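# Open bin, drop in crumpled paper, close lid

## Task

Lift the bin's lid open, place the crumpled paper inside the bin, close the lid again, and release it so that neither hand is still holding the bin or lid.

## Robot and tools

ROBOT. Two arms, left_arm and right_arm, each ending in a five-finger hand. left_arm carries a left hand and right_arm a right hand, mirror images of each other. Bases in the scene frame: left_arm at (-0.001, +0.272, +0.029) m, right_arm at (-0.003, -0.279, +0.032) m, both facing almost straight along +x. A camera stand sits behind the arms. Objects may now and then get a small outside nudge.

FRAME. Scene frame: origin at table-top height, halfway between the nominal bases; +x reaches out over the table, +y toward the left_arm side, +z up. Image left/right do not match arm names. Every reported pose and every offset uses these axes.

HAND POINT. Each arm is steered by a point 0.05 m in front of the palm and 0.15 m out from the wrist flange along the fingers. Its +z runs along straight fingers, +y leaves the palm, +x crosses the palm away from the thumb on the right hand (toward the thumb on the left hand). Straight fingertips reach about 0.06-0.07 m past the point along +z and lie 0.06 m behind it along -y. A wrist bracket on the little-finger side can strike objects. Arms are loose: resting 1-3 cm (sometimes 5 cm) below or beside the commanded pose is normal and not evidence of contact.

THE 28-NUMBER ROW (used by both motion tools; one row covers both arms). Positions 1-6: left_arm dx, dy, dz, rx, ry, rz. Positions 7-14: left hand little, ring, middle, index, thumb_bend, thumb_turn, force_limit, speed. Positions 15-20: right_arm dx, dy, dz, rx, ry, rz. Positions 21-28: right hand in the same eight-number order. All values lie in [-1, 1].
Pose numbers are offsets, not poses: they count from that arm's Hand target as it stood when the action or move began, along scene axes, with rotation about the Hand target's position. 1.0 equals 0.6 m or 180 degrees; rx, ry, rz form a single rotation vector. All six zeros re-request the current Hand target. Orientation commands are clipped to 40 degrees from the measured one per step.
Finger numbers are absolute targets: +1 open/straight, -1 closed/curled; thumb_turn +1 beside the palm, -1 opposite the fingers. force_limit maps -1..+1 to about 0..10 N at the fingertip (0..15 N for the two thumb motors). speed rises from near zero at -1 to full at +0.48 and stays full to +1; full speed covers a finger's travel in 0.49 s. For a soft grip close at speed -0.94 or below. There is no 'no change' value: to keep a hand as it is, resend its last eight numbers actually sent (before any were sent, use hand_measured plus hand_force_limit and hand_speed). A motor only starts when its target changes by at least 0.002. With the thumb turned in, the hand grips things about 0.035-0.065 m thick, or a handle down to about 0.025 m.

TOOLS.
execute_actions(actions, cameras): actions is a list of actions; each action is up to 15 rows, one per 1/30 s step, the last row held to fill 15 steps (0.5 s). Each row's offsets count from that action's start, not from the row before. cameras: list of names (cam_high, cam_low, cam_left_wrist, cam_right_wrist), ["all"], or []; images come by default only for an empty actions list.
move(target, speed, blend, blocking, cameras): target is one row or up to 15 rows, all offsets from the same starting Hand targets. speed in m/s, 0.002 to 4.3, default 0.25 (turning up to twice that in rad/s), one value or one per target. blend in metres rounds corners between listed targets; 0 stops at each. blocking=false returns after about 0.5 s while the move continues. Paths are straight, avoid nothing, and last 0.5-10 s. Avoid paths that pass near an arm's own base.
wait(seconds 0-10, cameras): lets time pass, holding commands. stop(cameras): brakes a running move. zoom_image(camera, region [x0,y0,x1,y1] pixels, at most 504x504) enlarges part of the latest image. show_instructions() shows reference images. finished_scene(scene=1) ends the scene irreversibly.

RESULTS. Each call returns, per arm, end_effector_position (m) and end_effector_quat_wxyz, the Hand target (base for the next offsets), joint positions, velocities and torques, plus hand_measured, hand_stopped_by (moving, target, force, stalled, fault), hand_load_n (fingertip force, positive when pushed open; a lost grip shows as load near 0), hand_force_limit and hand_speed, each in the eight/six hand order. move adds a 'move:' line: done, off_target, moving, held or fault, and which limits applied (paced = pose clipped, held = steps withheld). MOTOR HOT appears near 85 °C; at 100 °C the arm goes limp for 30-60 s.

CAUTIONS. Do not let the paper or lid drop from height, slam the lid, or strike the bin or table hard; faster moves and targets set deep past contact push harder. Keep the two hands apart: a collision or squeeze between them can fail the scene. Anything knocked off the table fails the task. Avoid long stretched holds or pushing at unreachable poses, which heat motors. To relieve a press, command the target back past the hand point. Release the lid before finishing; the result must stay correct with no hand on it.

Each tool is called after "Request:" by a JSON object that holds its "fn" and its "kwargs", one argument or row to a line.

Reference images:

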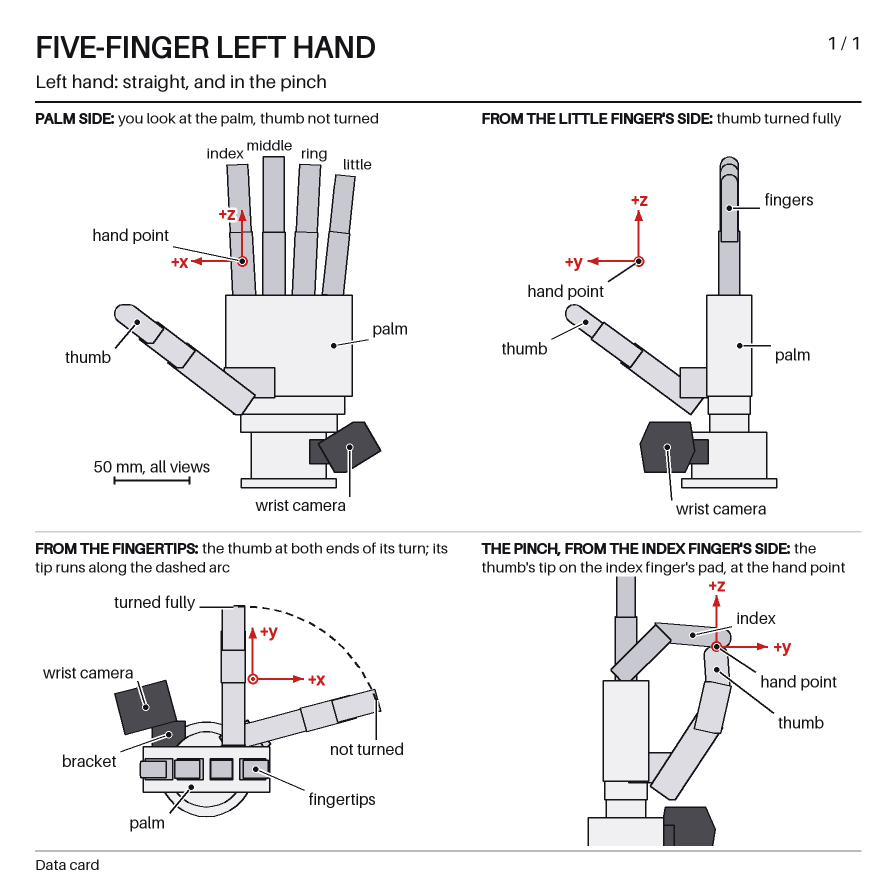

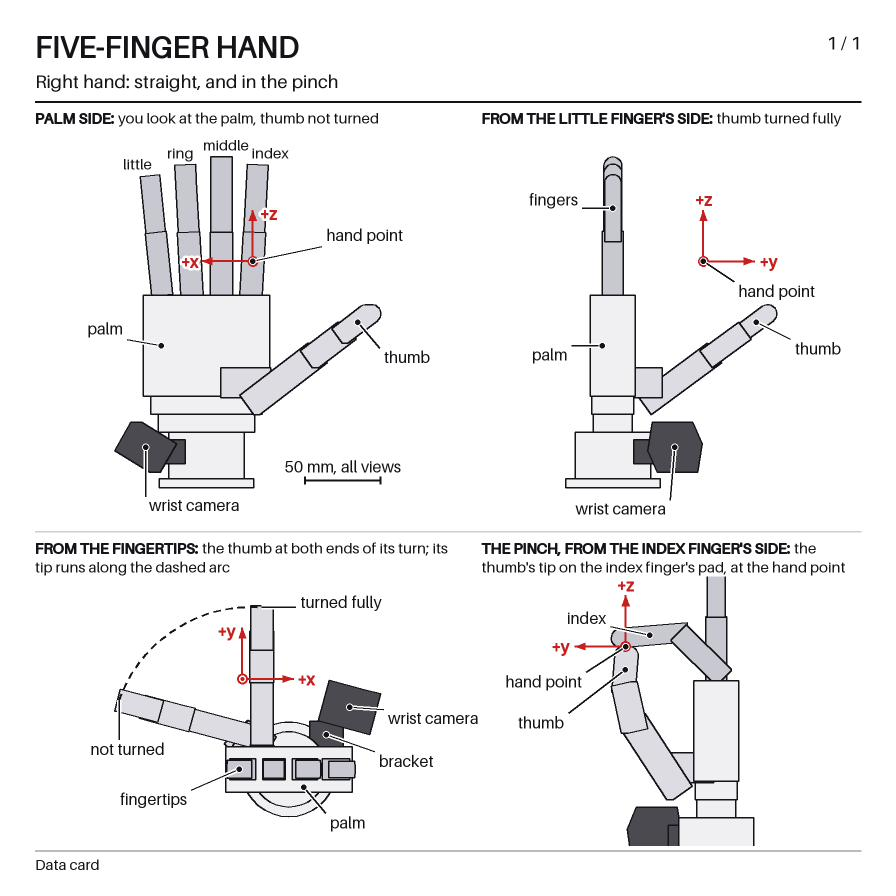

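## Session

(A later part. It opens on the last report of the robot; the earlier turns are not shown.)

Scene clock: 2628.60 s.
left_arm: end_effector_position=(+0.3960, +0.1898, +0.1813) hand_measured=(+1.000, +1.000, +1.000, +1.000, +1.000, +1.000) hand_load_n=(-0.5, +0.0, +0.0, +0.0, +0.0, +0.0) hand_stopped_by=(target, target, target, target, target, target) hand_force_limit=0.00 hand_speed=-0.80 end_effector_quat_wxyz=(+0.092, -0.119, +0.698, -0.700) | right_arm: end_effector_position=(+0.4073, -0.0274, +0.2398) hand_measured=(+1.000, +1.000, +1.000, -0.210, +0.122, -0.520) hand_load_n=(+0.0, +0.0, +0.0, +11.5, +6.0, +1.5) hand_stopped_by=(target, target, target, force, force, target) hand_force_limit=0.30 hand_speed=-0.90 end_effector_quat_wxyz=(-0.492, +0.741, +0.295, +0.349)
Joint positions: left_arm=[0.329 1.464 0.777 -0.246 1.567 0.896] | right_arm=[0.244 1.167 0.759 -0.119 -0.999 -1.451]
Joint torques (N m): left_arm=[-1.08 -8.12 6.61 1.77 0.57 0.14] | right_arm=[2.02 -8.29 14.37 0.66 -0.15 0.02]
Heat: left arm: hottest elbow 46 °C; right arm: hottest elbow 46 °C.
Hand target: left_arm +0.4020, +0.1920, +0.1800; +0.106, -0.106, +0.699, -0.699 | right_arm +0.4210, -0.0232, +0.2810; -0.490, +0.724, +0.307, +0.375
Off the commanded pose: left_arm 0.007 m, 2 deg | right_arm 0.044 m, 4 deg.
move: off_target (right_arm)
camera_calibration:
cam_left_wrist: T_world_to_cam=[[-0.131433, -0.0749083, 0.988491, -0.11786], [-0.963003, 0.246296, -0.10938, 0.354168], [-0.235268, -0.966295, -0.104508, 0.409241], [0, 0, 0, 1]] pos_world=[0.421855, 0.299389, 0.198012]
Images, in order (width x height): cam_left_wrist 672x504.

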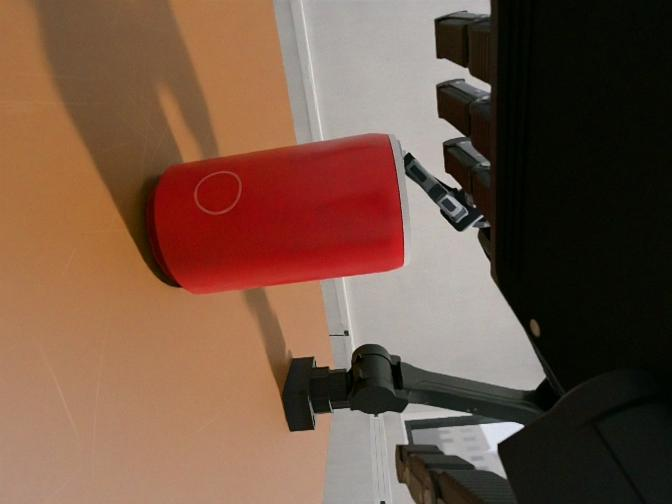

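Request:
{"fn": "move", "kwargs": {
  "target": [0,0,0,0,0,0,1,1,1,1,1,1,0,-0.8,-0.001,0,0.012,0,0,0,1,1,1,-0.5,0.0,-0.52,0.3,-0.9],
  "speed": 0.02
}}

Request:
{"fn": "move", "kwargs": {
  "target": [0,0,0,0,0,0,1,1,1,1,1,1,0,-0.8,-0.001,0,0.012,0,0,0,1,1,1,-0.5,0.0,-0.52,0.3,-0.9],
  "speed": 0.02,
  "cameras": ["cam_left_wrist"]
}}

Request:
{"fn": "zoom_image", "kwargs": {
  "camera": "cam_left_wrist",
  "region": [360, 90, 520, 290]
}}

Scene clock: 2633.07 s.
left_arm: end_effector_position=(+0.3960, +0.1898, +0.1813) hand_measured=(+1.000, +1.000, +1.000, +1.000, +1.000, +1.000) hand_load_n=(-0.5, +0.0, -0.5, +0.0, +0.0, -0.5) hand_stopped_by=(target, target, target, target, target, target) hand_force_limit=0.00 hand_speed=-0.80 end_effector_quat_wxyz=(+0.092, -0.119, +0.698, -0.700) | right_arm: end_effector_position=(+0.4061, -0.0268, +0.2454) hand_measured=(+1.000, +1.000, +1.000, -0.210, +0.122, -0.520) hand_load_n=(+0.0, +0.0, +0.0, +11.5, +5.0, +1.0) hand_stopped_by=(target, target, target, force, force, target) hand_force_limit=0.30 hand_speed=-0.90 end_effector_quat_wxyz=(-0.494, +0.742, +0.292, +0.345)
Joint positions: left_arm=[0.329 1.464 0.777 -0.246 1.567 0.896] | right_arm=[0.245 1.16 0.772 -0.142 -0.999 -1.443]
Joint torques (N m): left_arm=[-1.08 -8.06 6.61 1.76 0.57 0.14] | right_arm=[1.96 -8.23 14.57 0.66 -0.14 0.03]
Heat: left arm: hottest elbow 46 °C; right arm: hottest elbow 47 °C.
Hand target: left_arm +0.4020, +0.1920, +0.1800; +0.106, -0.106, +0.699, -0.699 | right_arm +0.4204, -0.0232, +0.2882; -0.490, +0.724, +0.307, +0.375
Off the commanded pose: left_arm 0.007 m, 2 deg | right_arm 0.045 m, 4 deg.
move: off_target (right_arm)

Scene clock: 2634.07 s.
left_arm: end_effector_position=(+0.3960, +0.1898, +0.1813) hand_measured=(+1.000, +1.000, +1.000, +1.000, +1.000, +1.000) hand_load_n=(+0.0, +0.0, -0.5, +0.0, +0.0, -0.5) hand_stopped_by=(target, target, target, target, target, target) hand_force_limit=0.00 hand_speed=-0.80 end_effector_quat_wxyz=(+0.092, -0.119, +0.698, -0.700) | right_arm: end_effector_position=(+0.4051, -0.0271, +0.2504) hand_measured=(+1.000, +1.000, +1.000, -0.210, +0.122, -0.520) hand_load_n=(+0.0, +0.0, +0.0, +12.0, +4.0, +1.5) hand_stopped_by=(target, target, target, force, force, target) hand_force_limit=0.30 hand_speed=-0.90 end_effector_quat_wxyz=(-0.494, +0.744, +0.292, +0.344)
Joint positions: left_arm=[0.329 1.464 0.777 -0.246 1.567 0.896] | right_arm=[0.245 1.152 0.782 -0.165 -0.999 -1.443]
Joint torques (N m): left_arm=[-1.14 -8.12 6.63 1.77 0.57 0.14] | right_arm=[2.08 -8.23 14.86 0.69 -0.12 0.03]
Heat: left arm: hottest elbow 46 °C; right arm: hottest elbow 48 °C.
Hand target: left_arm +0.4020, +0.1920, +0.1800; +0.106, -0.106, +0.699, -0.699 | right_arm +0.4198, -0.0232, +0.2954; -0.490, +0.724, +0.307, +0.375
Off the commanded pose: left_arm 0.007 m, 2 deg | right_arm 0.048 m, 5 deg.
move: off_target (right_arm)
camera_calibration:
cam_left_wrist: T_world_to_cam=[[-0.131433, -0.0749083, 0.988491, -0.11786], [-0.963003, 0.246296, -0.10938, 0.354168], [-0.235268, -0.966295, -0.104508, 0.409241], [0, 0, 0, 1]] pos_world=[0.421855, 0.299389, 0.198012]
Images, in order (width x height): cam_left_wrist 672x504.

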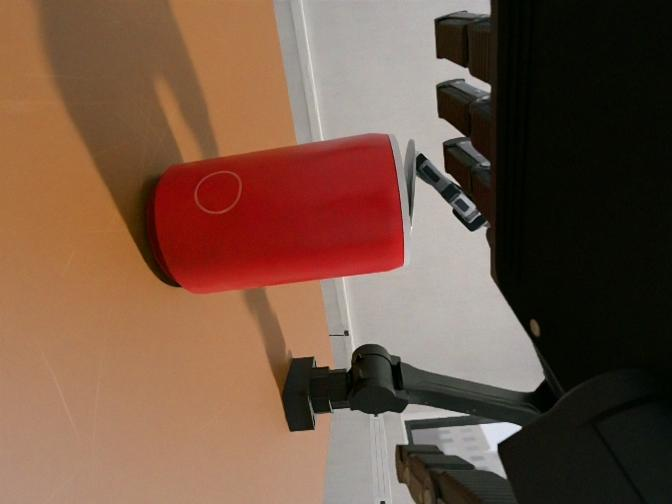

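Scaled by 2.520 from the camera's 672x504 image, which has a finer 960x720 frame.

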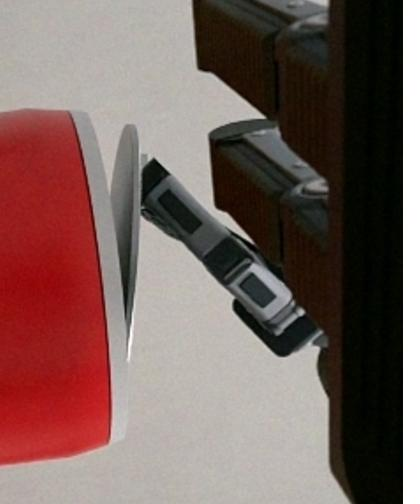

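Request:
{"fn": "execute_actions", "kwargs": {
  "actions": [
    [[0,0,0,0,0,0,1,1,1,1,1,1,0,-0.8,0,0,0,0,0,0,1,1,1,-0.5,-0.01,-0.52,0.3,-0.9]]
  ]
}}

Scene clock: 2638.00 s.
left_arm: end_effector_position=(+0.3960, +0.1898, +0.1813) hand_measured=(+1.000, +1.000, +1.000, +1.000, +1.000, +1.000) hand_load_n=(+0.0, +0.0, +0.0, +0.0, +0.0, -0.5) hand_stopped_by=(target, target, target, target, target, target) hand_force_limit=0.00 hand_speed=-0.80 end_effector_quat_wxyz=(+0.092, -0.119, +0.698, -0.700) | right_arm: end_effector_position=(+0.4068, -0.0274, +0.2557) hand_measured=(+1.000, +1.000, +1.000, -0.212, -0.010, -0.520) hand_load_n=(+0.0, +0.0, +0.0, +0.5, +0.5, +0.0) hand_stopped_by=(target, target, target, force, target, target) hand_force_limit=0.30 hand_speed=-0.90 end_effector_quat_wxyz=(-0.493, +0.741, +0.293, +0.348)
Joint positions: left_arm=[0.329 1.464 0.777 -0.246 1.567 0.896] | right_arm=[0.244 1.147 0.788 -0.165 -0.999 -1.443]
Joint torques (N m): left_arm=[-1.14 -8.18 6.61 1.77 0.57 0.14] | right_arm=[2.02 -7.88 14.37 0.72 -0.11 0.03]
Heat: left arm: hottest elbow 46 °C; right arm: hottest elbow 49 °C.
Hand target: left_arm +0.4020, +0.1920, +0.1800; +0.106, -0.106, +0.699, -0.699 | right_arm +0.4198, -0.0232, +0.2954; -0.490, +0.724, +0.307, +0.375
Off the commanded pose: left_arm 0.007 m, 2 deg | right_arm 0.042 m, 4 deg.

Request:
{"fn": "move", "kwargs": {
  "target": [
    [0,0,0,0,0,0,1,1,1,1,1,1,0,-0.8,0,0,0,0,0,0,1,1,1,-0.05,0.15,-0.45,0.9,-0.3],
    [0,0,0,0,0,0,1,1,1,1,1,1,0,-0.8,-0.01,0,0.06,0,0,0,1,1,1,-0.05,0.15,-0.45,0.9,-0.3],
    [0,0,0,0,0,0,1,1,1,1,1,1,0,-0.8,-0.01,0,0.04,-0.0262,-0.1018,0.0257,1,1,1,-0.05,0.15,-0.45,0.9,-0.3]
  ],
  "speed": [0.08,0.08,0.12],
  "cameras": ["cam_high","cam_right_wrist","cam_left_wrist"]
}}

Request:
{"fn": "zoom_image", "kwargs": {
  "camera": "cam_left_wrist",
  "region": [360, 90, 520, 290]
}}

Scene clock: 2685.53 s.
left_arm: end_effector_position=(+0.3960, +0.1898, +0.1813) hand_measured=(+1.000, +1.000, +1.000, +1.000, +1.000, +1.000) hand_load_n=(+0.0, -0.5, +0.0, +0.0, +0.0, +0.0) hand_stopped_by=(target, target, target, target, target, target) hand_force_limit=0.00 hand_speed=-0.80 end_effector_quat_wxyz=(+0.092, -0.119, +0.698, -0.700) | right_arm: end_effector_position=(+0.4164, -0.0295, +0.3053) hand_measured=(+1.000, +1.000, +1.000, -0.050, +0.150, -0.450) hand_load_n=(+0.0, +0.0, +0.0, +0.0, +0.0, +0.0) hand_stopped_by=(target, target, target, target, target, target) hand_force_limit=0.90 hand_speed=-0.30 end_effector_quat_wxyz=(-0.427, +0.682, +0.405, +0.433)
Joint positions: left_arm=[0.329 1.464 0.777 -0.246 1.567 0.896] | right_arm=[0.25 1.08 0.827 -0.234 -0.982 -1.744]
Joint torques (N m): left_arm=[-1.08 -8.12 6.61 1.77 0.57 0.14] | right_arm=[2.26 -7.3 8.96 1.99 -0.05 -0.25]
Motor temperatures (°C): left_arm=[31 35 45 29 33 30] | right_arm=[28 36 52 31 33 29]
Heat: left arm: hottest elbow 45 °C; right arm: hottest elbow 52 °C.
Hand target: left_arm +0.4020, +0.1920, +0.1800; +0.106, -0.106, +0.699, -0.699 | right_arm +0.4138, -0.0232, +0.3194; -0.420, +0.662, +0.425, +0.453
Off the commanded pose: left_arm 0.007 m, 2 deg | right_arm 0.016 m, 4 deg.
move: off_target (right_arm)
camera_calibration:
cam_left_wrist: T_world_to_cam=[[-0.131433, -0.0749083, 0.988491, -0.11786], [-0.963003, 0.246296, -0.10938, 0.354168], [-0.235268, -0.966295, -0.104508, 0.409241], [0, 0, 0, 1]] pos_world=[0.421855, 0.299389, 0.198012]
cam_right_wrist: T_world_to_cam=[[0.972466, -0.227106, 0.052271, -0.427057], [-0.133408, -0.72642, -0.674179, 0.237495], [0.191081, 0.648643, -0.736716, 0.277224], [0, 0, 0, 1]] pos_world=[0.39401, -0.104285, 0.386672]
Images, in order (width x height): cam_high 672x504, cam_left_wrist 672x504, cam_right_wrist 672x504.

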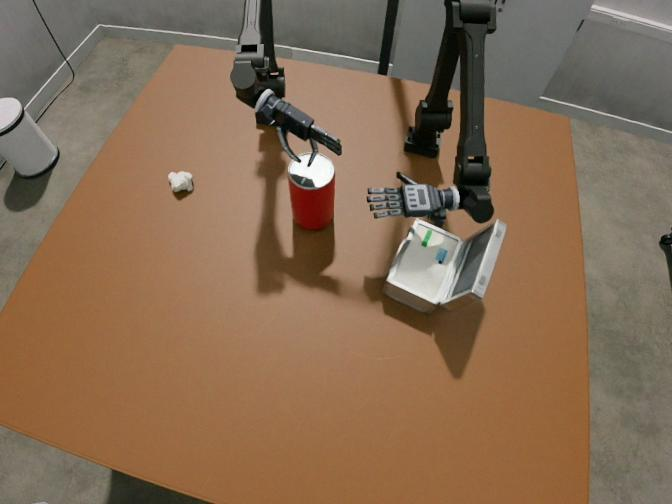

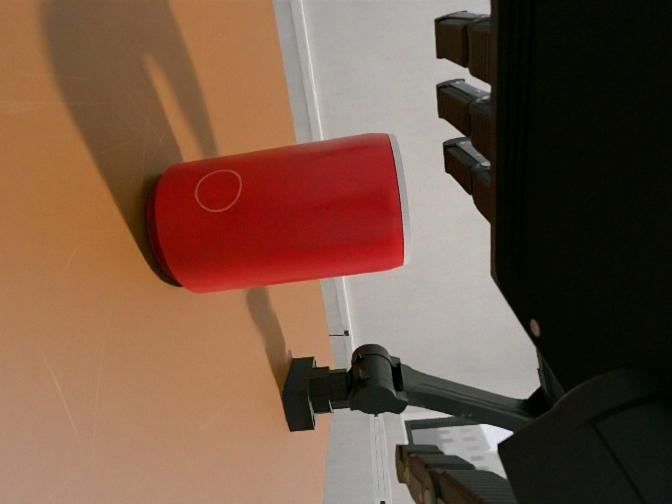

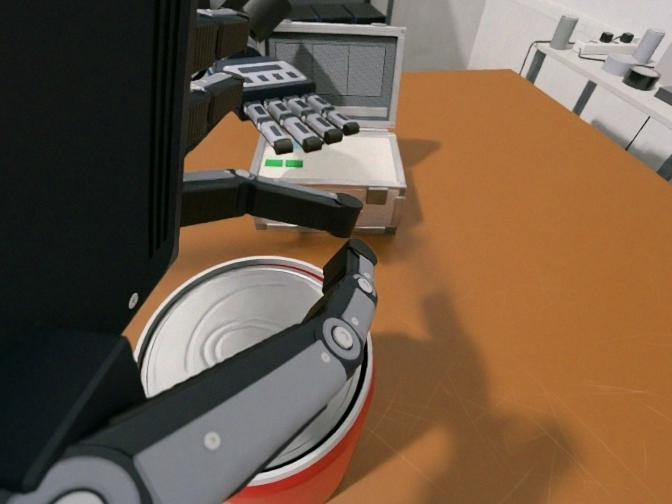

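Scaled by 2.520 from the camera's 672x504 image, which has a finer 960x720 frame.

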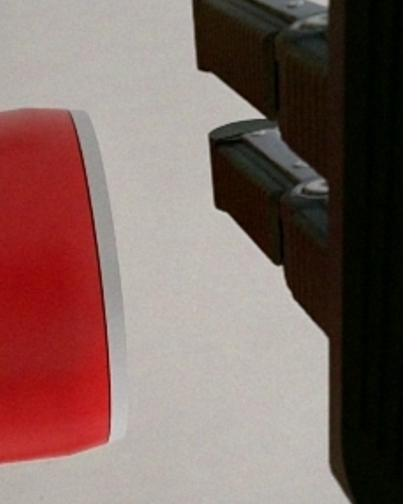

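Request:
{"fn": "zoom_image", "kwargs": {
  "camera": "cam_high",
  "region": [285, 145, 345, 205]
}}

Scaled by 8.400 from the camera's 672x504 image, which has a finer 960x720 frame.

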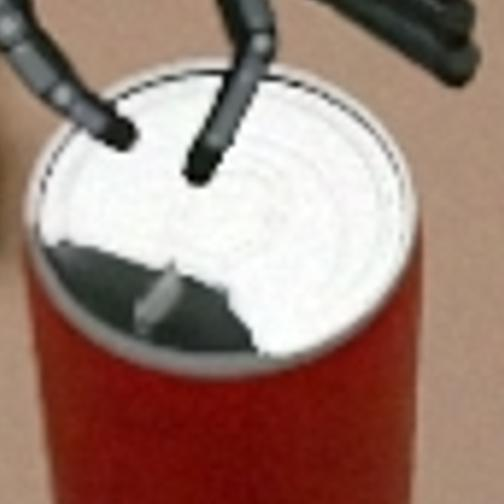

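Request:
{"fn": "move", "kwargs": {
  "target": [0,0,0,0,0,0,1,1,1,1,1,1,0,-0.8,-0.0013,-0.0055,-0.12,0,0,0,1,1,1,-0.05,0.15,-0.45,0.9,-0.3],
  "speed": 0.06,
  "cameras": ["cam_high","cam_right_wrist"]
}}

Request:
{"fn": "zoom_image", "kwargs": {
  "camera": "cam_high",
  "region": [285, 145, 345, 205]
}}

Request:
{"fn": "zoom_image", "kwargs": {
  "camera": "cam_right_wrist",
  "region": [320, 190, 450, 320]
}}

Scene clock: 2699.97 s.
left_arm: end_effector_position=(+0.3960, +0.1898, +0.1813) hand_measured=(+1.000, +1.000, +1.000, +1.000, +1.000, +1.000) hand_load_n=(+0.0, +0.0, +0.0, +0.0, +0.0, +0.0) hand_stopped_by=(target, target, target, target, target, target) hand_force_limit=0.00 hand_speed=-0.80 end_effector_quat_wxyz=(+0.092, -0.119, +0.698, -0.700) | right_arm: end_effector_position=(+0.4114, -0.0310, +0.2457) hand_measured=(+1.000, +1.000, +1.000, -0.050, +0.150, -0.450) hand_load_n=(+0.5, +0.0, +0.0, +0.0, +0.0, +0.0) hand_stopped_by=(target, target, target, target, target, target) hand_force_limit=0.90 hand_speed=-0.30 end_effector_quat_wxyz=(-0.423, +0.674, +0.412, +0.444)
Joint positions: left_arm=[0.329 1.464 0.777 -0.246 1.567 0.896] | right_arm=[0.25 1.126 0.678 -0.016 -0.982 -1.753]
Joint torques (N m): left_arm=[-1.08 -8.18 6.61 1.76 0.57 0.14] | right_arm=[1.73 -5.01 8.47 2.02 -0.39 -0.23]
Heat: left arm: hottest elbow 45 °C; right arm: hottest elbow 50 °C.
Hand target: left_arm +0.4020, +0.1920, +0.1800; +0.106, -0.106, +0.699, -0.699 | right_arm +0.4130, -0.0265, +0.2474; -0.420, +0.662, +0.425, +0.453
Off the commanded pose: left_arm 0.007 m, 2 deg | right_arm 0.005 m, 2 deg.
move: done
camera_calibration:
cam_right_wrist: T_world_to_cam=[[0.970933, -0.225149, 0.0812176, -0.425799], [-0.110927, -0.723969, -0.680856, 0.18799], [0.212093, 0.652056, -0.7279, 0.224532], [0, 0, 0, 1]] pos_world=[0.386654, -0.106177, 0.326013]
Images, in order (width x height): cam_high 672x504, cam_right_wrist 672x504.

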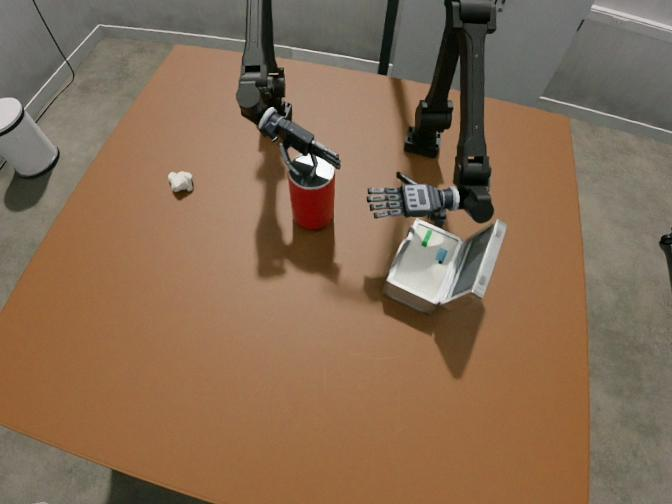

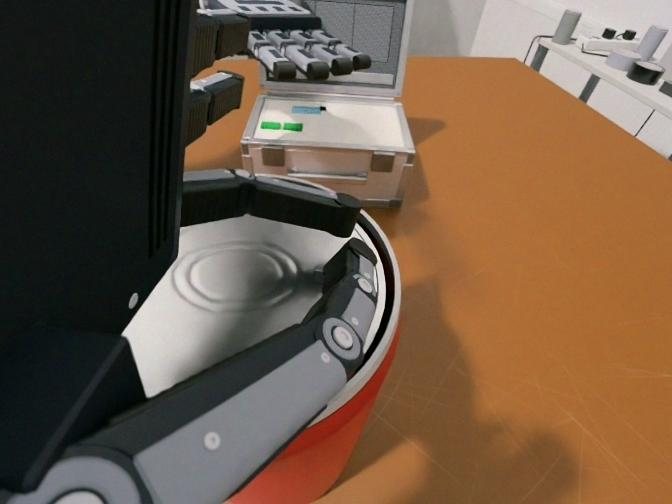

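Scaled by 8.400 from the camera's 672x504 image, which has a finer 960x720 frame.

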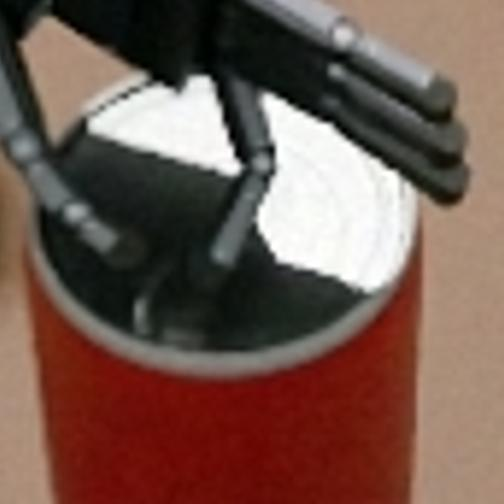

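Scaled by 3.877 from the camera's 672x504 image, which has a finer 960x720 frame.

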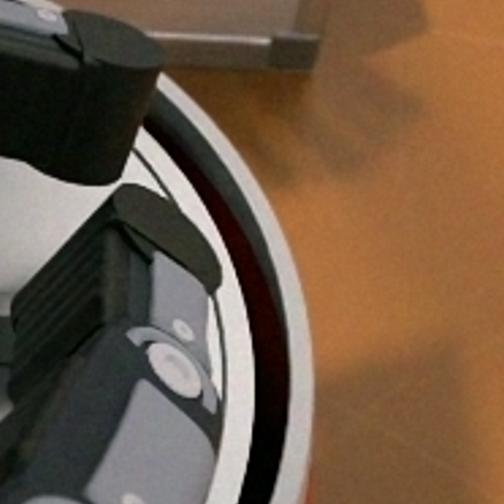

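Request:
{"fn": "move", "kwargs": {
  "target": [
    [0,0,0,0,0,0,1,1,1,1,1,1,0,-0.8,0.001,-0.008,0.02,0,0,0,1,1,1,-0.05,0.15,-0.45,0.9,-0.3],
    [0,0,0,0,0,0,1,1,1,1,1,1,0,-0.8,0.001,-0.005,-0.016,0,0,0,1,1,1,-0.05,0.15,-0.45,0.9,-0.3]
  ],
  "speed": [0.06,0.05],
  "cameras": ["cam_high","cam_right_wrist"]
}}

Request:
{"fn": "zoom_image", "kwargs": {
  "camera": "cam_high",
  "region": [285, 145, 345, 205]
}}

Request:
{"fn": "zoom_image", "kwargs": {
  "camera": "cam_right_wrist",
  "region": [280, 190, 410, 320]
}}

Scene clock: 2712.07 s.
left_arm: end_effector_position=(+0.3960, +0.1898, +0.1813) hand_measured=(+1.000, +1.000, +1.000, +1.000, +1.000, +1.000) hand_load_n=(+0.0, +0.0, +0.0, +0.0, +0.0, +0.0) hand_stopped_by=(target, target, target, target, target, target) hand_force_limit=0.00 hand_speed=-0.80 end_effector_quat_wxyz=(+0.092, -0.119, +0.698, -0.700) | right_arm: end_effector_position=(+0.4092, -0.0299, +0.2363) hand_measured=(+1.000, +1.000, +1.000, -0.050, +0.150, -0.450) hand_load_n=(+0.0, +0.0, +0.0, +0.0, +0.0, +0.0) hand_stopped_by=(target, target, target, target, target, target) hand_force_limit=0.90 hand_speed=-0.30 end_effector_quat_wxyz=(-0.426, +0.672, +0.415, +0.442)
Joint positions: left_arm=[0.329 1.464 0.777 -0.246 1.567 0.896] | right_arm=[0.25 1.14 0.661 0.009 -0.993 -1.76]
Joint torques (N m): left_arm=[-1.14 -8.12 6.61 1.76 0.57 0.14] | right_arm=[1.32 -4.89 8.32 1.99 -0.24 -0.22]
Heat: left arm: hottest elbow 45 °C; right arm: hottest elbow 49 °C.
Hand target: left_arm +0.4020, +0.1920, +0.1800; +0.106, -0.106, +0.699, -0.699 | right_arm +0.4136, -0.0295, +0.2378; -0.420, +0.662, +0.425, +0.453
Off the commanded pose: left_arm 0.007 m, 2 deg | right_arm 0.005 m, 2 deg.
move: done
camera_calibration:
cam_right_wrist: T_world_to_cam=[[0.973465, -0.214046, 0.0809281, -0.423381], [-0.102633, -0.724477, -0.681615, 0.17896], [0.204528, 0.655223, -0.727222, 0.220527], [0, 0, 0, 1]] pos_world=[0.38541, -0.105465, 0.316617]
Images, in order (width x height): cam_high 672x504, cam_right_wrist 672x504.

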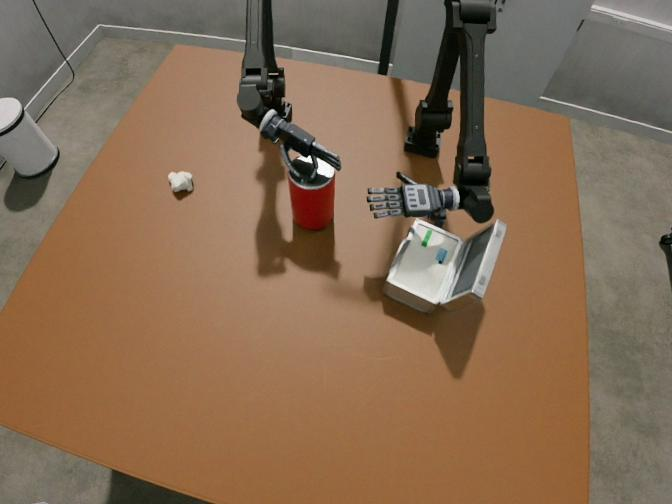

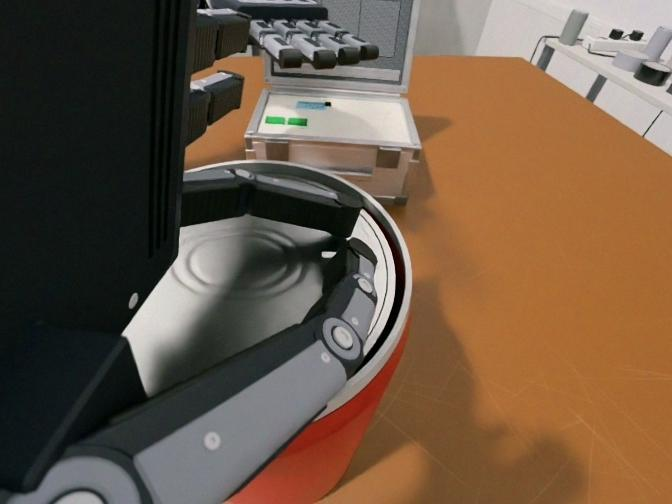

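Scaled by 8.400 from the camera's 672x504 image, which has a finer 960x720 frame.

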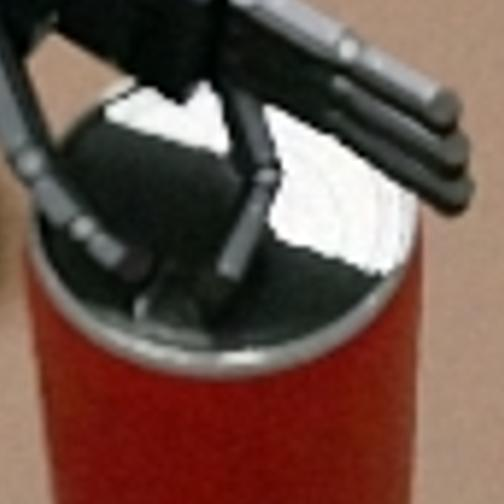

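Scaled by 3.877 from the camera's 672x504 image, which has a finer 960x720 frame.

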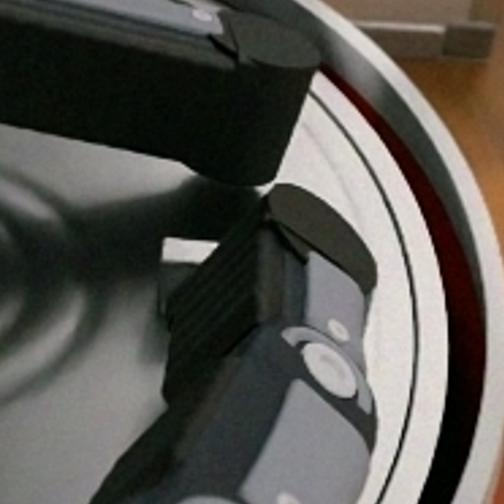

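Request:
{"fn": "execute_actions", "kwargs": {
  "actions": [],
  "cameras": ["cam_high","cam_right_wrist","cam_left_wrist"]
}}

Request:
{"fn": "zoom_image", "kwargs": {
  "camera": "cam_high",
  "region": [285, 145, 345, 205]
}}

Request:
{"fn": "zoom_image", "kwargs": {
  "camera": "cam_right_wrist",
  "region": [280, 190, 410, 320]
}}

Scene clock: 2725.73 s.
left_arm: end_effector_position=(+0.3960, +0.1898, +0.1813) hand_measured=(+1.000, +1.000, +1.000, +1.000, +1.000, +1.000) hand_load_n=(+0.0, +0.0, +0.0, +0.0, +0.0, +0.0) hand_stopped_by=(target, target, target, target, target, target) hand_force_limit=0.00 hand_speed=-0.80 end_effector_quat_wxyz=(+0.092, -0.119, +0.698, -0.700) | right_arm: end_effector_position=(+0.4092, -0.0299, +0.2363) hand_measured=(+1.000, +1.000, +1.000, -0.050, +0.150, -0.450) hand_load_n=(+0.0, +0.0, +0.0, +0.0, +0.0, +0.0) hand_stopped_by=(target, target, target, target, target, target) hand_force_limit=0.90 hand_speed=-0.30 end_effector_quat_wxyz=(-0.426, +0.672, +0.415, +0.442)
Joint positions: left_arm=[0.329 1.464 0.777 -0.246 1.567 0.896] | right_arm=[0.25 1.14 0.661 0.009 -0.993 -1.76]
Joint velocities: within noise
Joint torques (N m): left_arm=[-1.08 -8.06 6.61 1.76 0.57 0.14] | right_arm=[1.32 -5.01 8.32 1.99 -0.25 -0.22]
Motor temperatures (°C): left_arm=[31 35 45 29 33 30] | right_arm=[28 36 47 32 33 29]
Heat: left arm: hottest elbow 45 °C; right arm: hottest elbow 47 °C.
Hand target: left_arm +0.4020, +0.1920, +0.1800; +0.106, -0.106, +0.699, -0.699 | right_arm +0.4136, -0.0295, +0.2378; -0.420, +0.662, +0.425, +0.453
Off the commanded pose: left_arm 0.007 m, 2 deg | right_arm 0.005 m, 2 deg.
camera_calibration:
cam_left_wrist: T_world_to_cam=[[-0.131433, -0.0749083, 0.988491, -0.11786], [-0.963003, 0.246296, -0.10938, 0.354168], [-0.235268, -0.966295, -0.104508, 0.409241], [0, 0, 0, 1]] pos_world=[0.421855, 0.299389, 0.198012]
cam_right_wrist: T_world_to_cam=[[0.973465, -0.214046, 0.0809281, -0.423381], [-0.102633, -0.724477, -0.681615, 0.17896], [0.204528, 0.655223, -0.727222, 0.220527], [0, 0, 0, 1]] pos_world=[0.38541, -0.105465, 0.316617]
Images, in order (width x height): cam_high 672x504, cam_left_wrist 672x504, cam_right_wrist 672x504.

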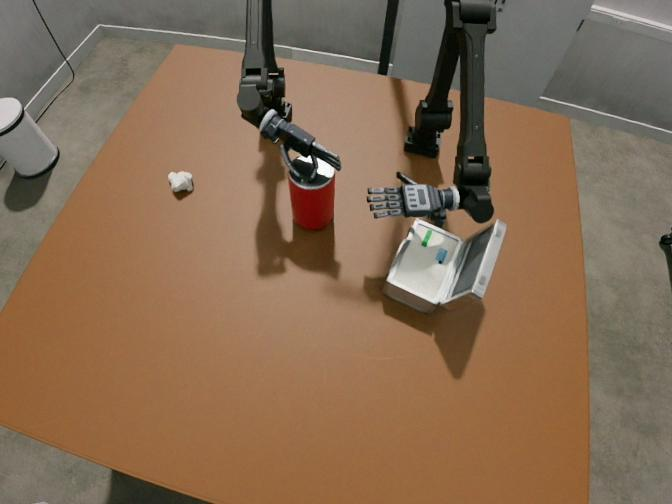

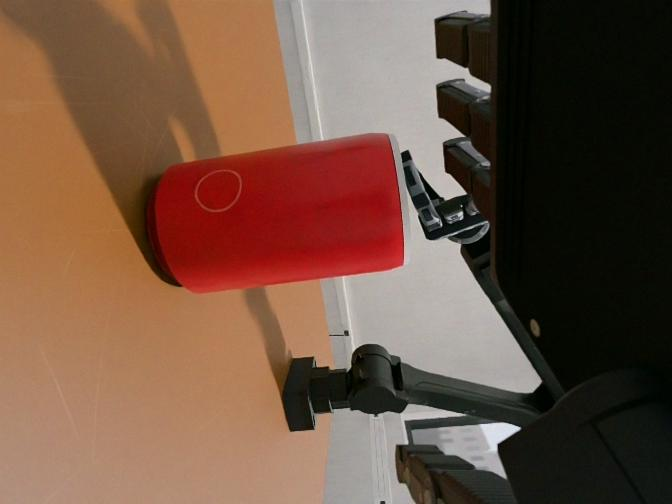

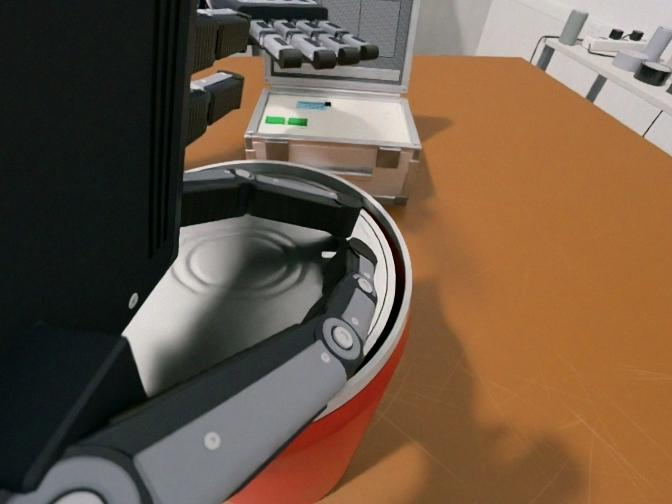

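Scaled by 8.400 from the camera's 672x504 image, which has a finer 960x720 frame.

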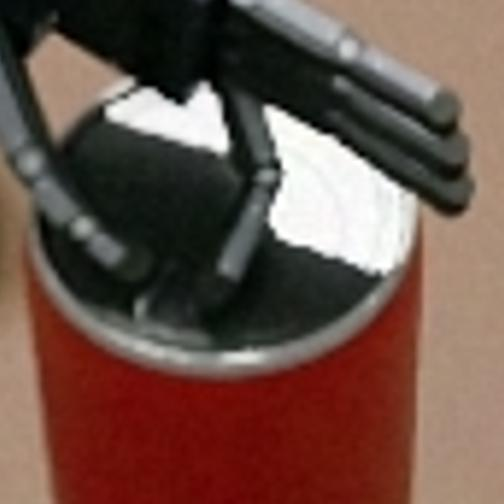

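Scaled by 3.877 from the camera's 672x504 image, which has a finer 960x720 frame.

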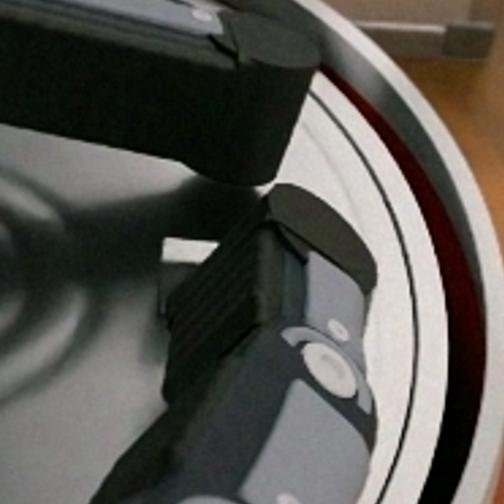

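Request:
{"fn": "move", "kwargs": {
  "target": [0,0,0,0,0,0,1,1,1,1,1,1,0,-0.8,-0.005,0,-0.0153,0,0,0,1,1,1,-0.05,0.15,-0.45,0.9,-0.3],
  "speed": 0.02,
  "cameras": ["cam_high","cam_right_wrist"]
}}

Request:
{"fn": "zoom_image", "kwargs": {
  "camera": "cam_high",
  "region": [285, 145, 345, 205]
}}

Request:
{"fn": "zoom_image", "kwargs": {
  "camera": "cam_right_wrist",
  "region": [280, 190, 410, 320]
}}

Scene clock: 2732.60 s.
left_arm: end_effector_position=(+0.3960, +0.1898, +0.1813) hand_measured=(+1.000, +1.000, +1.000, +1.000, +1.000, +1.000) hand_load_n=(+0.0, +0.0, +0.0, +0.0, +0.0, +0.0) hand_stopped_by=(target, target, target, target, target, target) hand_force_limit=0.00 hand_speed=-0.80 end_effector_quat_wxyz=(+0.092, -0.119, +0.698, -0.700) | right_arm: end_effector_position=(+0.4080, -0.0303, +0.2333) hand_measured=(+1.000, +1.000, +1.000, -0.050, +0.150, -0.450) hand_load_n=(+0.0, +0.5, +0.0, +0.0, -0.5, +0.0) hand_stopped_by=(target, target, target, target, target, target) hand_force_limit=0.90 hand_speed=-0.30 end_effector_quat_wxyz=(-0.423, +0.667, +0.419, +0.448)
Joint positions: left_arm=[0.329 1.464 0.777 -0.246 1.567 0.896] | right_arm=[0.25 1.14 0.643 0.043 -0.993 -1.763]
Joint torques (N m): left_arm=[-1.08 -8.12 6.63 1.77 0.57 0.14] | right_arm=[1.49 -4.37 7.83 1.89 -0.14 -0.17]
Heat: left arm: hottest elbow 45 °C; right arm: hottest elbow 47 °C.
Hand target: left_arm +0.4020, +0.1920, +0.1800; +0.106, -0.106, +0.699, -0.699 | right_arm +0.4106, -0.0295, +0.2286; -0.420, +0.662, +0.425, +0.453
Off the commanded pose: left_arm 0.007 m, 2 deg | right_arm 0.005 m, 1 deg.
move: done
camera_calibration:
cam_right_wrist: T_world_to_cam=[[0.972071, -0.213547, 0.0973425, -0.425276], [-0.0899808, -0.722207, -0.685799, 0.172397], [0.216752, 0.657887, -0.721251, 0.212572], [0, 0, 0, 1]] pos_world=[0.382836, -0.106159, 0.312945]
Images, in order (width x height): cam_high 672x504, cam_right_wrist 672x504.

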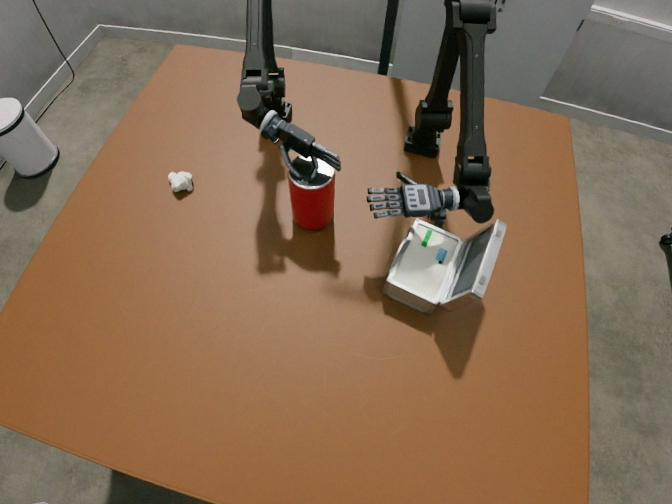

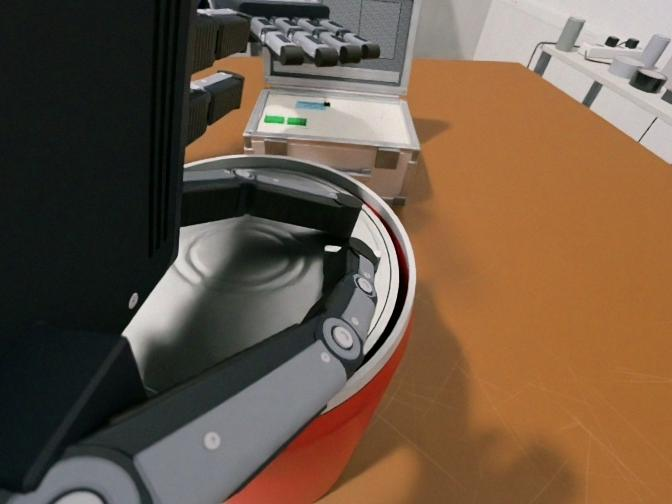

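Scaled by 8.400 from the camera's 672x504 image, which has a finer 960x720 frame.

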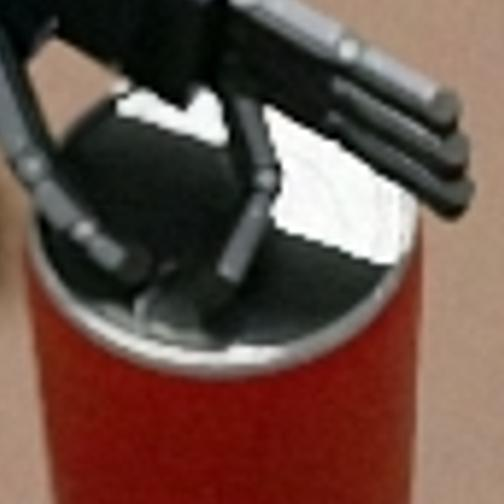

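Scaled by 3.877 from the camera's 672x504 image, which has a finer 960x720 frame.

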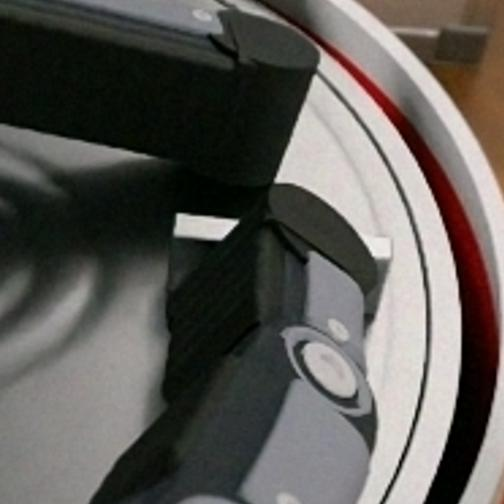

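Request:
{"fn": "move", "kwargs": {
  "target": [0,0,0,0,0,0,1,1,1,1,1,1,0,-0.8,0,-0.0015,-0.0083,0,0,0,1,1,1,-0.05,0.15,-0.45,0.9,-0.3],
  "speed": 0.02,
  "cameras": ["cam_right_wrist","cam_high"]
}}

Request:
{"fn": "zoom_image", "kwargs": {
  "camera": "cam_high",
  "region": [285, 145, 345, 205]
}}

Request:
{"fn": "zoom_image", "kwargs": {
  "camera": "cam_right_wrist",
  "region": [280, 190, 410, 320]
}}

Scene clock: 2741.07 s.
left_arm: end_effector_position=(+0.3960, +0.1898, +0.1813) hand_measured=(+1.000, +1.000, +1.000, +1.000, +1.000, +1.000) hand_load_n=(+0.0, +0.0, +0.0, +0.0, +0.0, +0.0) hand_stopped_by=(target, target, target, target, target, target) hand_force_limit=0.00 hand_speed=-0.80 end_effector_quat_wxyz=(+0.092, -0.119, +0.698, -0.700) | right_arm: end_effector_position=(+0.4084, -0.0302, +0.2339) hand_measured=(+1.000, +1.000, +1.000, -0.050, +0.150, -0.450) hand_load_n=(+0.0, +0.0, +0.0, +0.0, -0.5, -0.5) hand_stopped_by=(target, target, target, target, target, target) hand_force_limit=0.90 hand_speed=-0.30 end_effector_quat_wxyz=(-0.421, +0.663, +0.421, +0.453)
Joint positions: left_arm=[0.329 1.464 0.777 -0.246 1.567 0.896] | right_arm=[0.25 1.14 0.637 0.061 -0.993 -1.765]
Joint torques (N m): left_arm=[-1.14 -8.12 6.63 1.77 0.57 0.14] | right_arm=[1.32 -3.9 7.58 1.8 -0.24 -0.17]
Heat: left arm: hottest elbow 45 °C; right arm: hottest elbow 46 °C.
Hand target: left_arm +0.4020, +0.1920, +0.1800; +0.106, -0.106, +0.699, -0.699 | right_arm +0.4106, -0.0304, +0.2237; -0.420, +0.662, +0.425, +0.453
Off the commanded pose: left_arm 0.007 m, 2 deg | right_arm 0.010 m, 1 deg.
move: done
camera_calibration:
cam_right_wrist: T_world_to_cam=[[0.970753, -0.2136, 0.109609, -0.428065], [-0.080667, -0.720199, -0.689062, 0.169897], [0.226124, 0.660067, -0.716366, 0.207825], [0, 0, 0, 1]] pos_world=[0.382257, -0.106254, 0.312867]
Images, in order (width x height): cam_high 672x504, cam_right_wrist 672x504.

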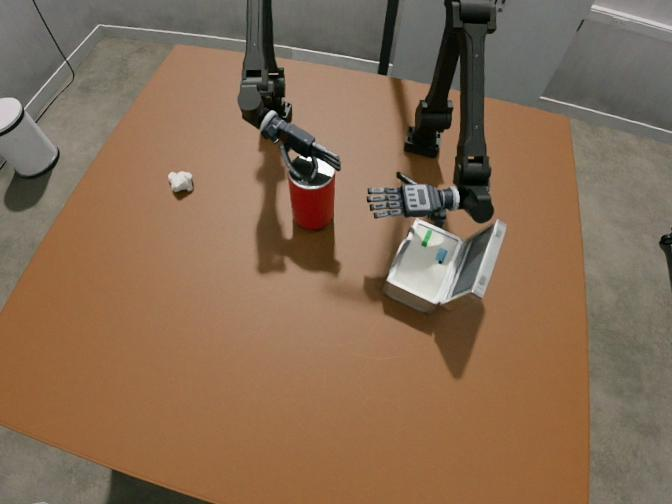

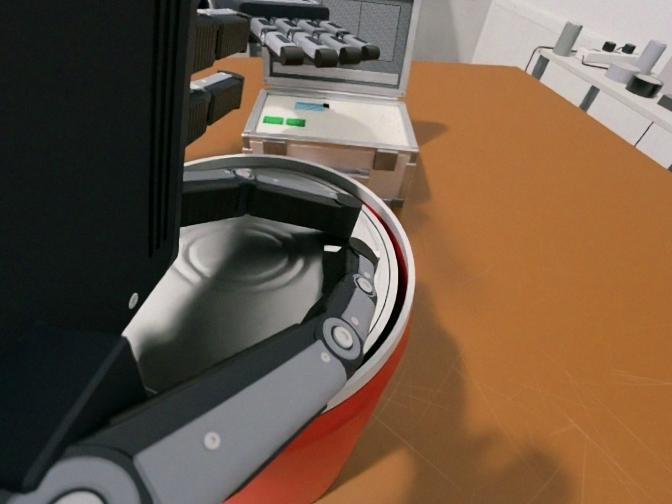

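Scaled by 8.400 from the camera's 672x504 image, which has a finer 960x720 frame.

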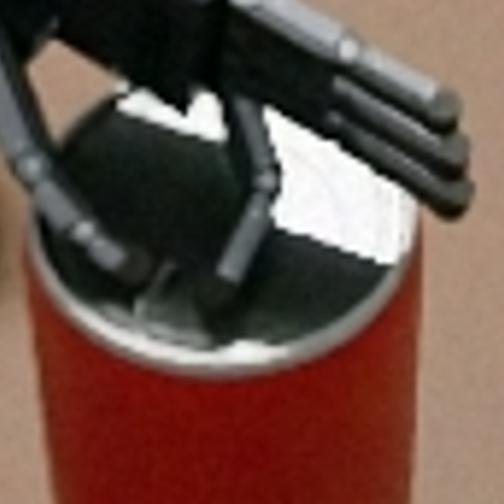

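Scaled by 3.877 from the camera's 672x504 image, which has a finer 960x720 frame.

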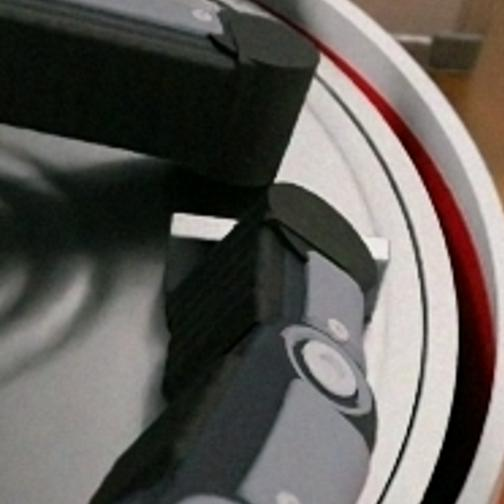

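Request:
{"fn": "wait", "kwargs": {
  "seconds": 0,
  "cameras": ["cam_low"]
}}

Request:
{"fn": "zoom_image", "kwargs": {
  "camera": "cam_low",
  "region": [255, 205, 335, 265]
}}

Scene clock: 2751.70 s.
left_arm: end_effector_position=(+0.3960, +0.1898, +0.1813) hand_measured=(+1.000, +1.000, +1.000, +1.000, +1.000, +1.000) hand_load_n=(+0.0, +0.0, +0.0, -0.5, +0.0, +0.0) hand_stopped_by=(target, target, target, target, target, target) hand_force_limit=0.00 hand_speed=-0.80 end_effector_quat_wxyz=(+0.092, -0.119, +0.698, -0.700) | right_arm: end_effector_position=(+0.4084, -0.0302, +0.2339) hand_measured=(+1.000, +1.000, +1.000, -0.050, +0.150, -0.450) hand_load_n=(+0.0, +0.0, +0.0, -0.5, -0.5, -0.5) hand_stopped_by=(target, target, target, target, target, target) hand_force_limit=0.90 hand_speed=-0.30 end_effector_quat_wxyz=(-0.421, +0.663, +0.421, +0.453)
Joint positions: left_arm=[0.329 1.464 0.777 -0.246 1.567 0.896] | right_arm=[0.25 1.14 0.637 0.061 -0.993 -1.765]
Joint torques (N m): left_arm=[-1.08 -8.06 6.63 1.76 0.57 0.14] | right_arm=[1.32 -3.9 7.6 1.77 -0.25 -0.18]
Heat: left arm: hottest elbow 45 °C; right arm: hottest elbow 46 °C.
Hand target: left_arm +0.4020, +0.1920, +0.1800; +0.106, -0.106, +0.699, -0.699 | right_arm +0.4106, -0.0304, +0.2237; -0.420, +0.662, +0.425, +0.453
Off the commanded pose: left_arm 0.007 m, 2 deg | right_arm 0.010 m, 1 deg.
Images, in order (width x height): cam_low 672x504.

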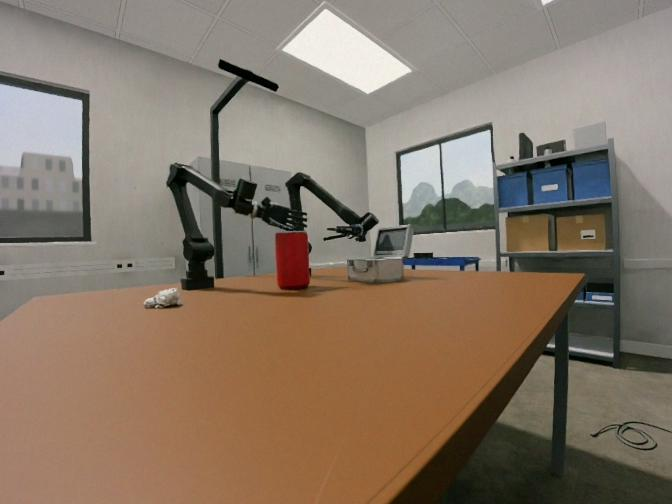

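Scaled by 6.300 from the camera's 672x504 image, which has a finer 960x720 frame.

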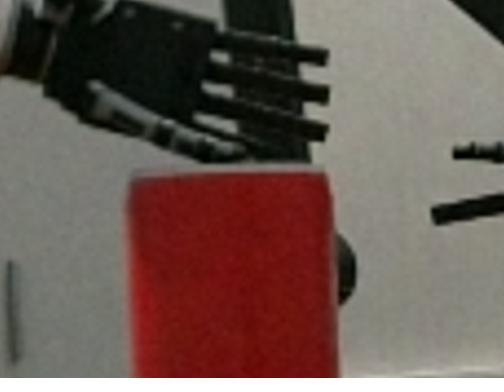

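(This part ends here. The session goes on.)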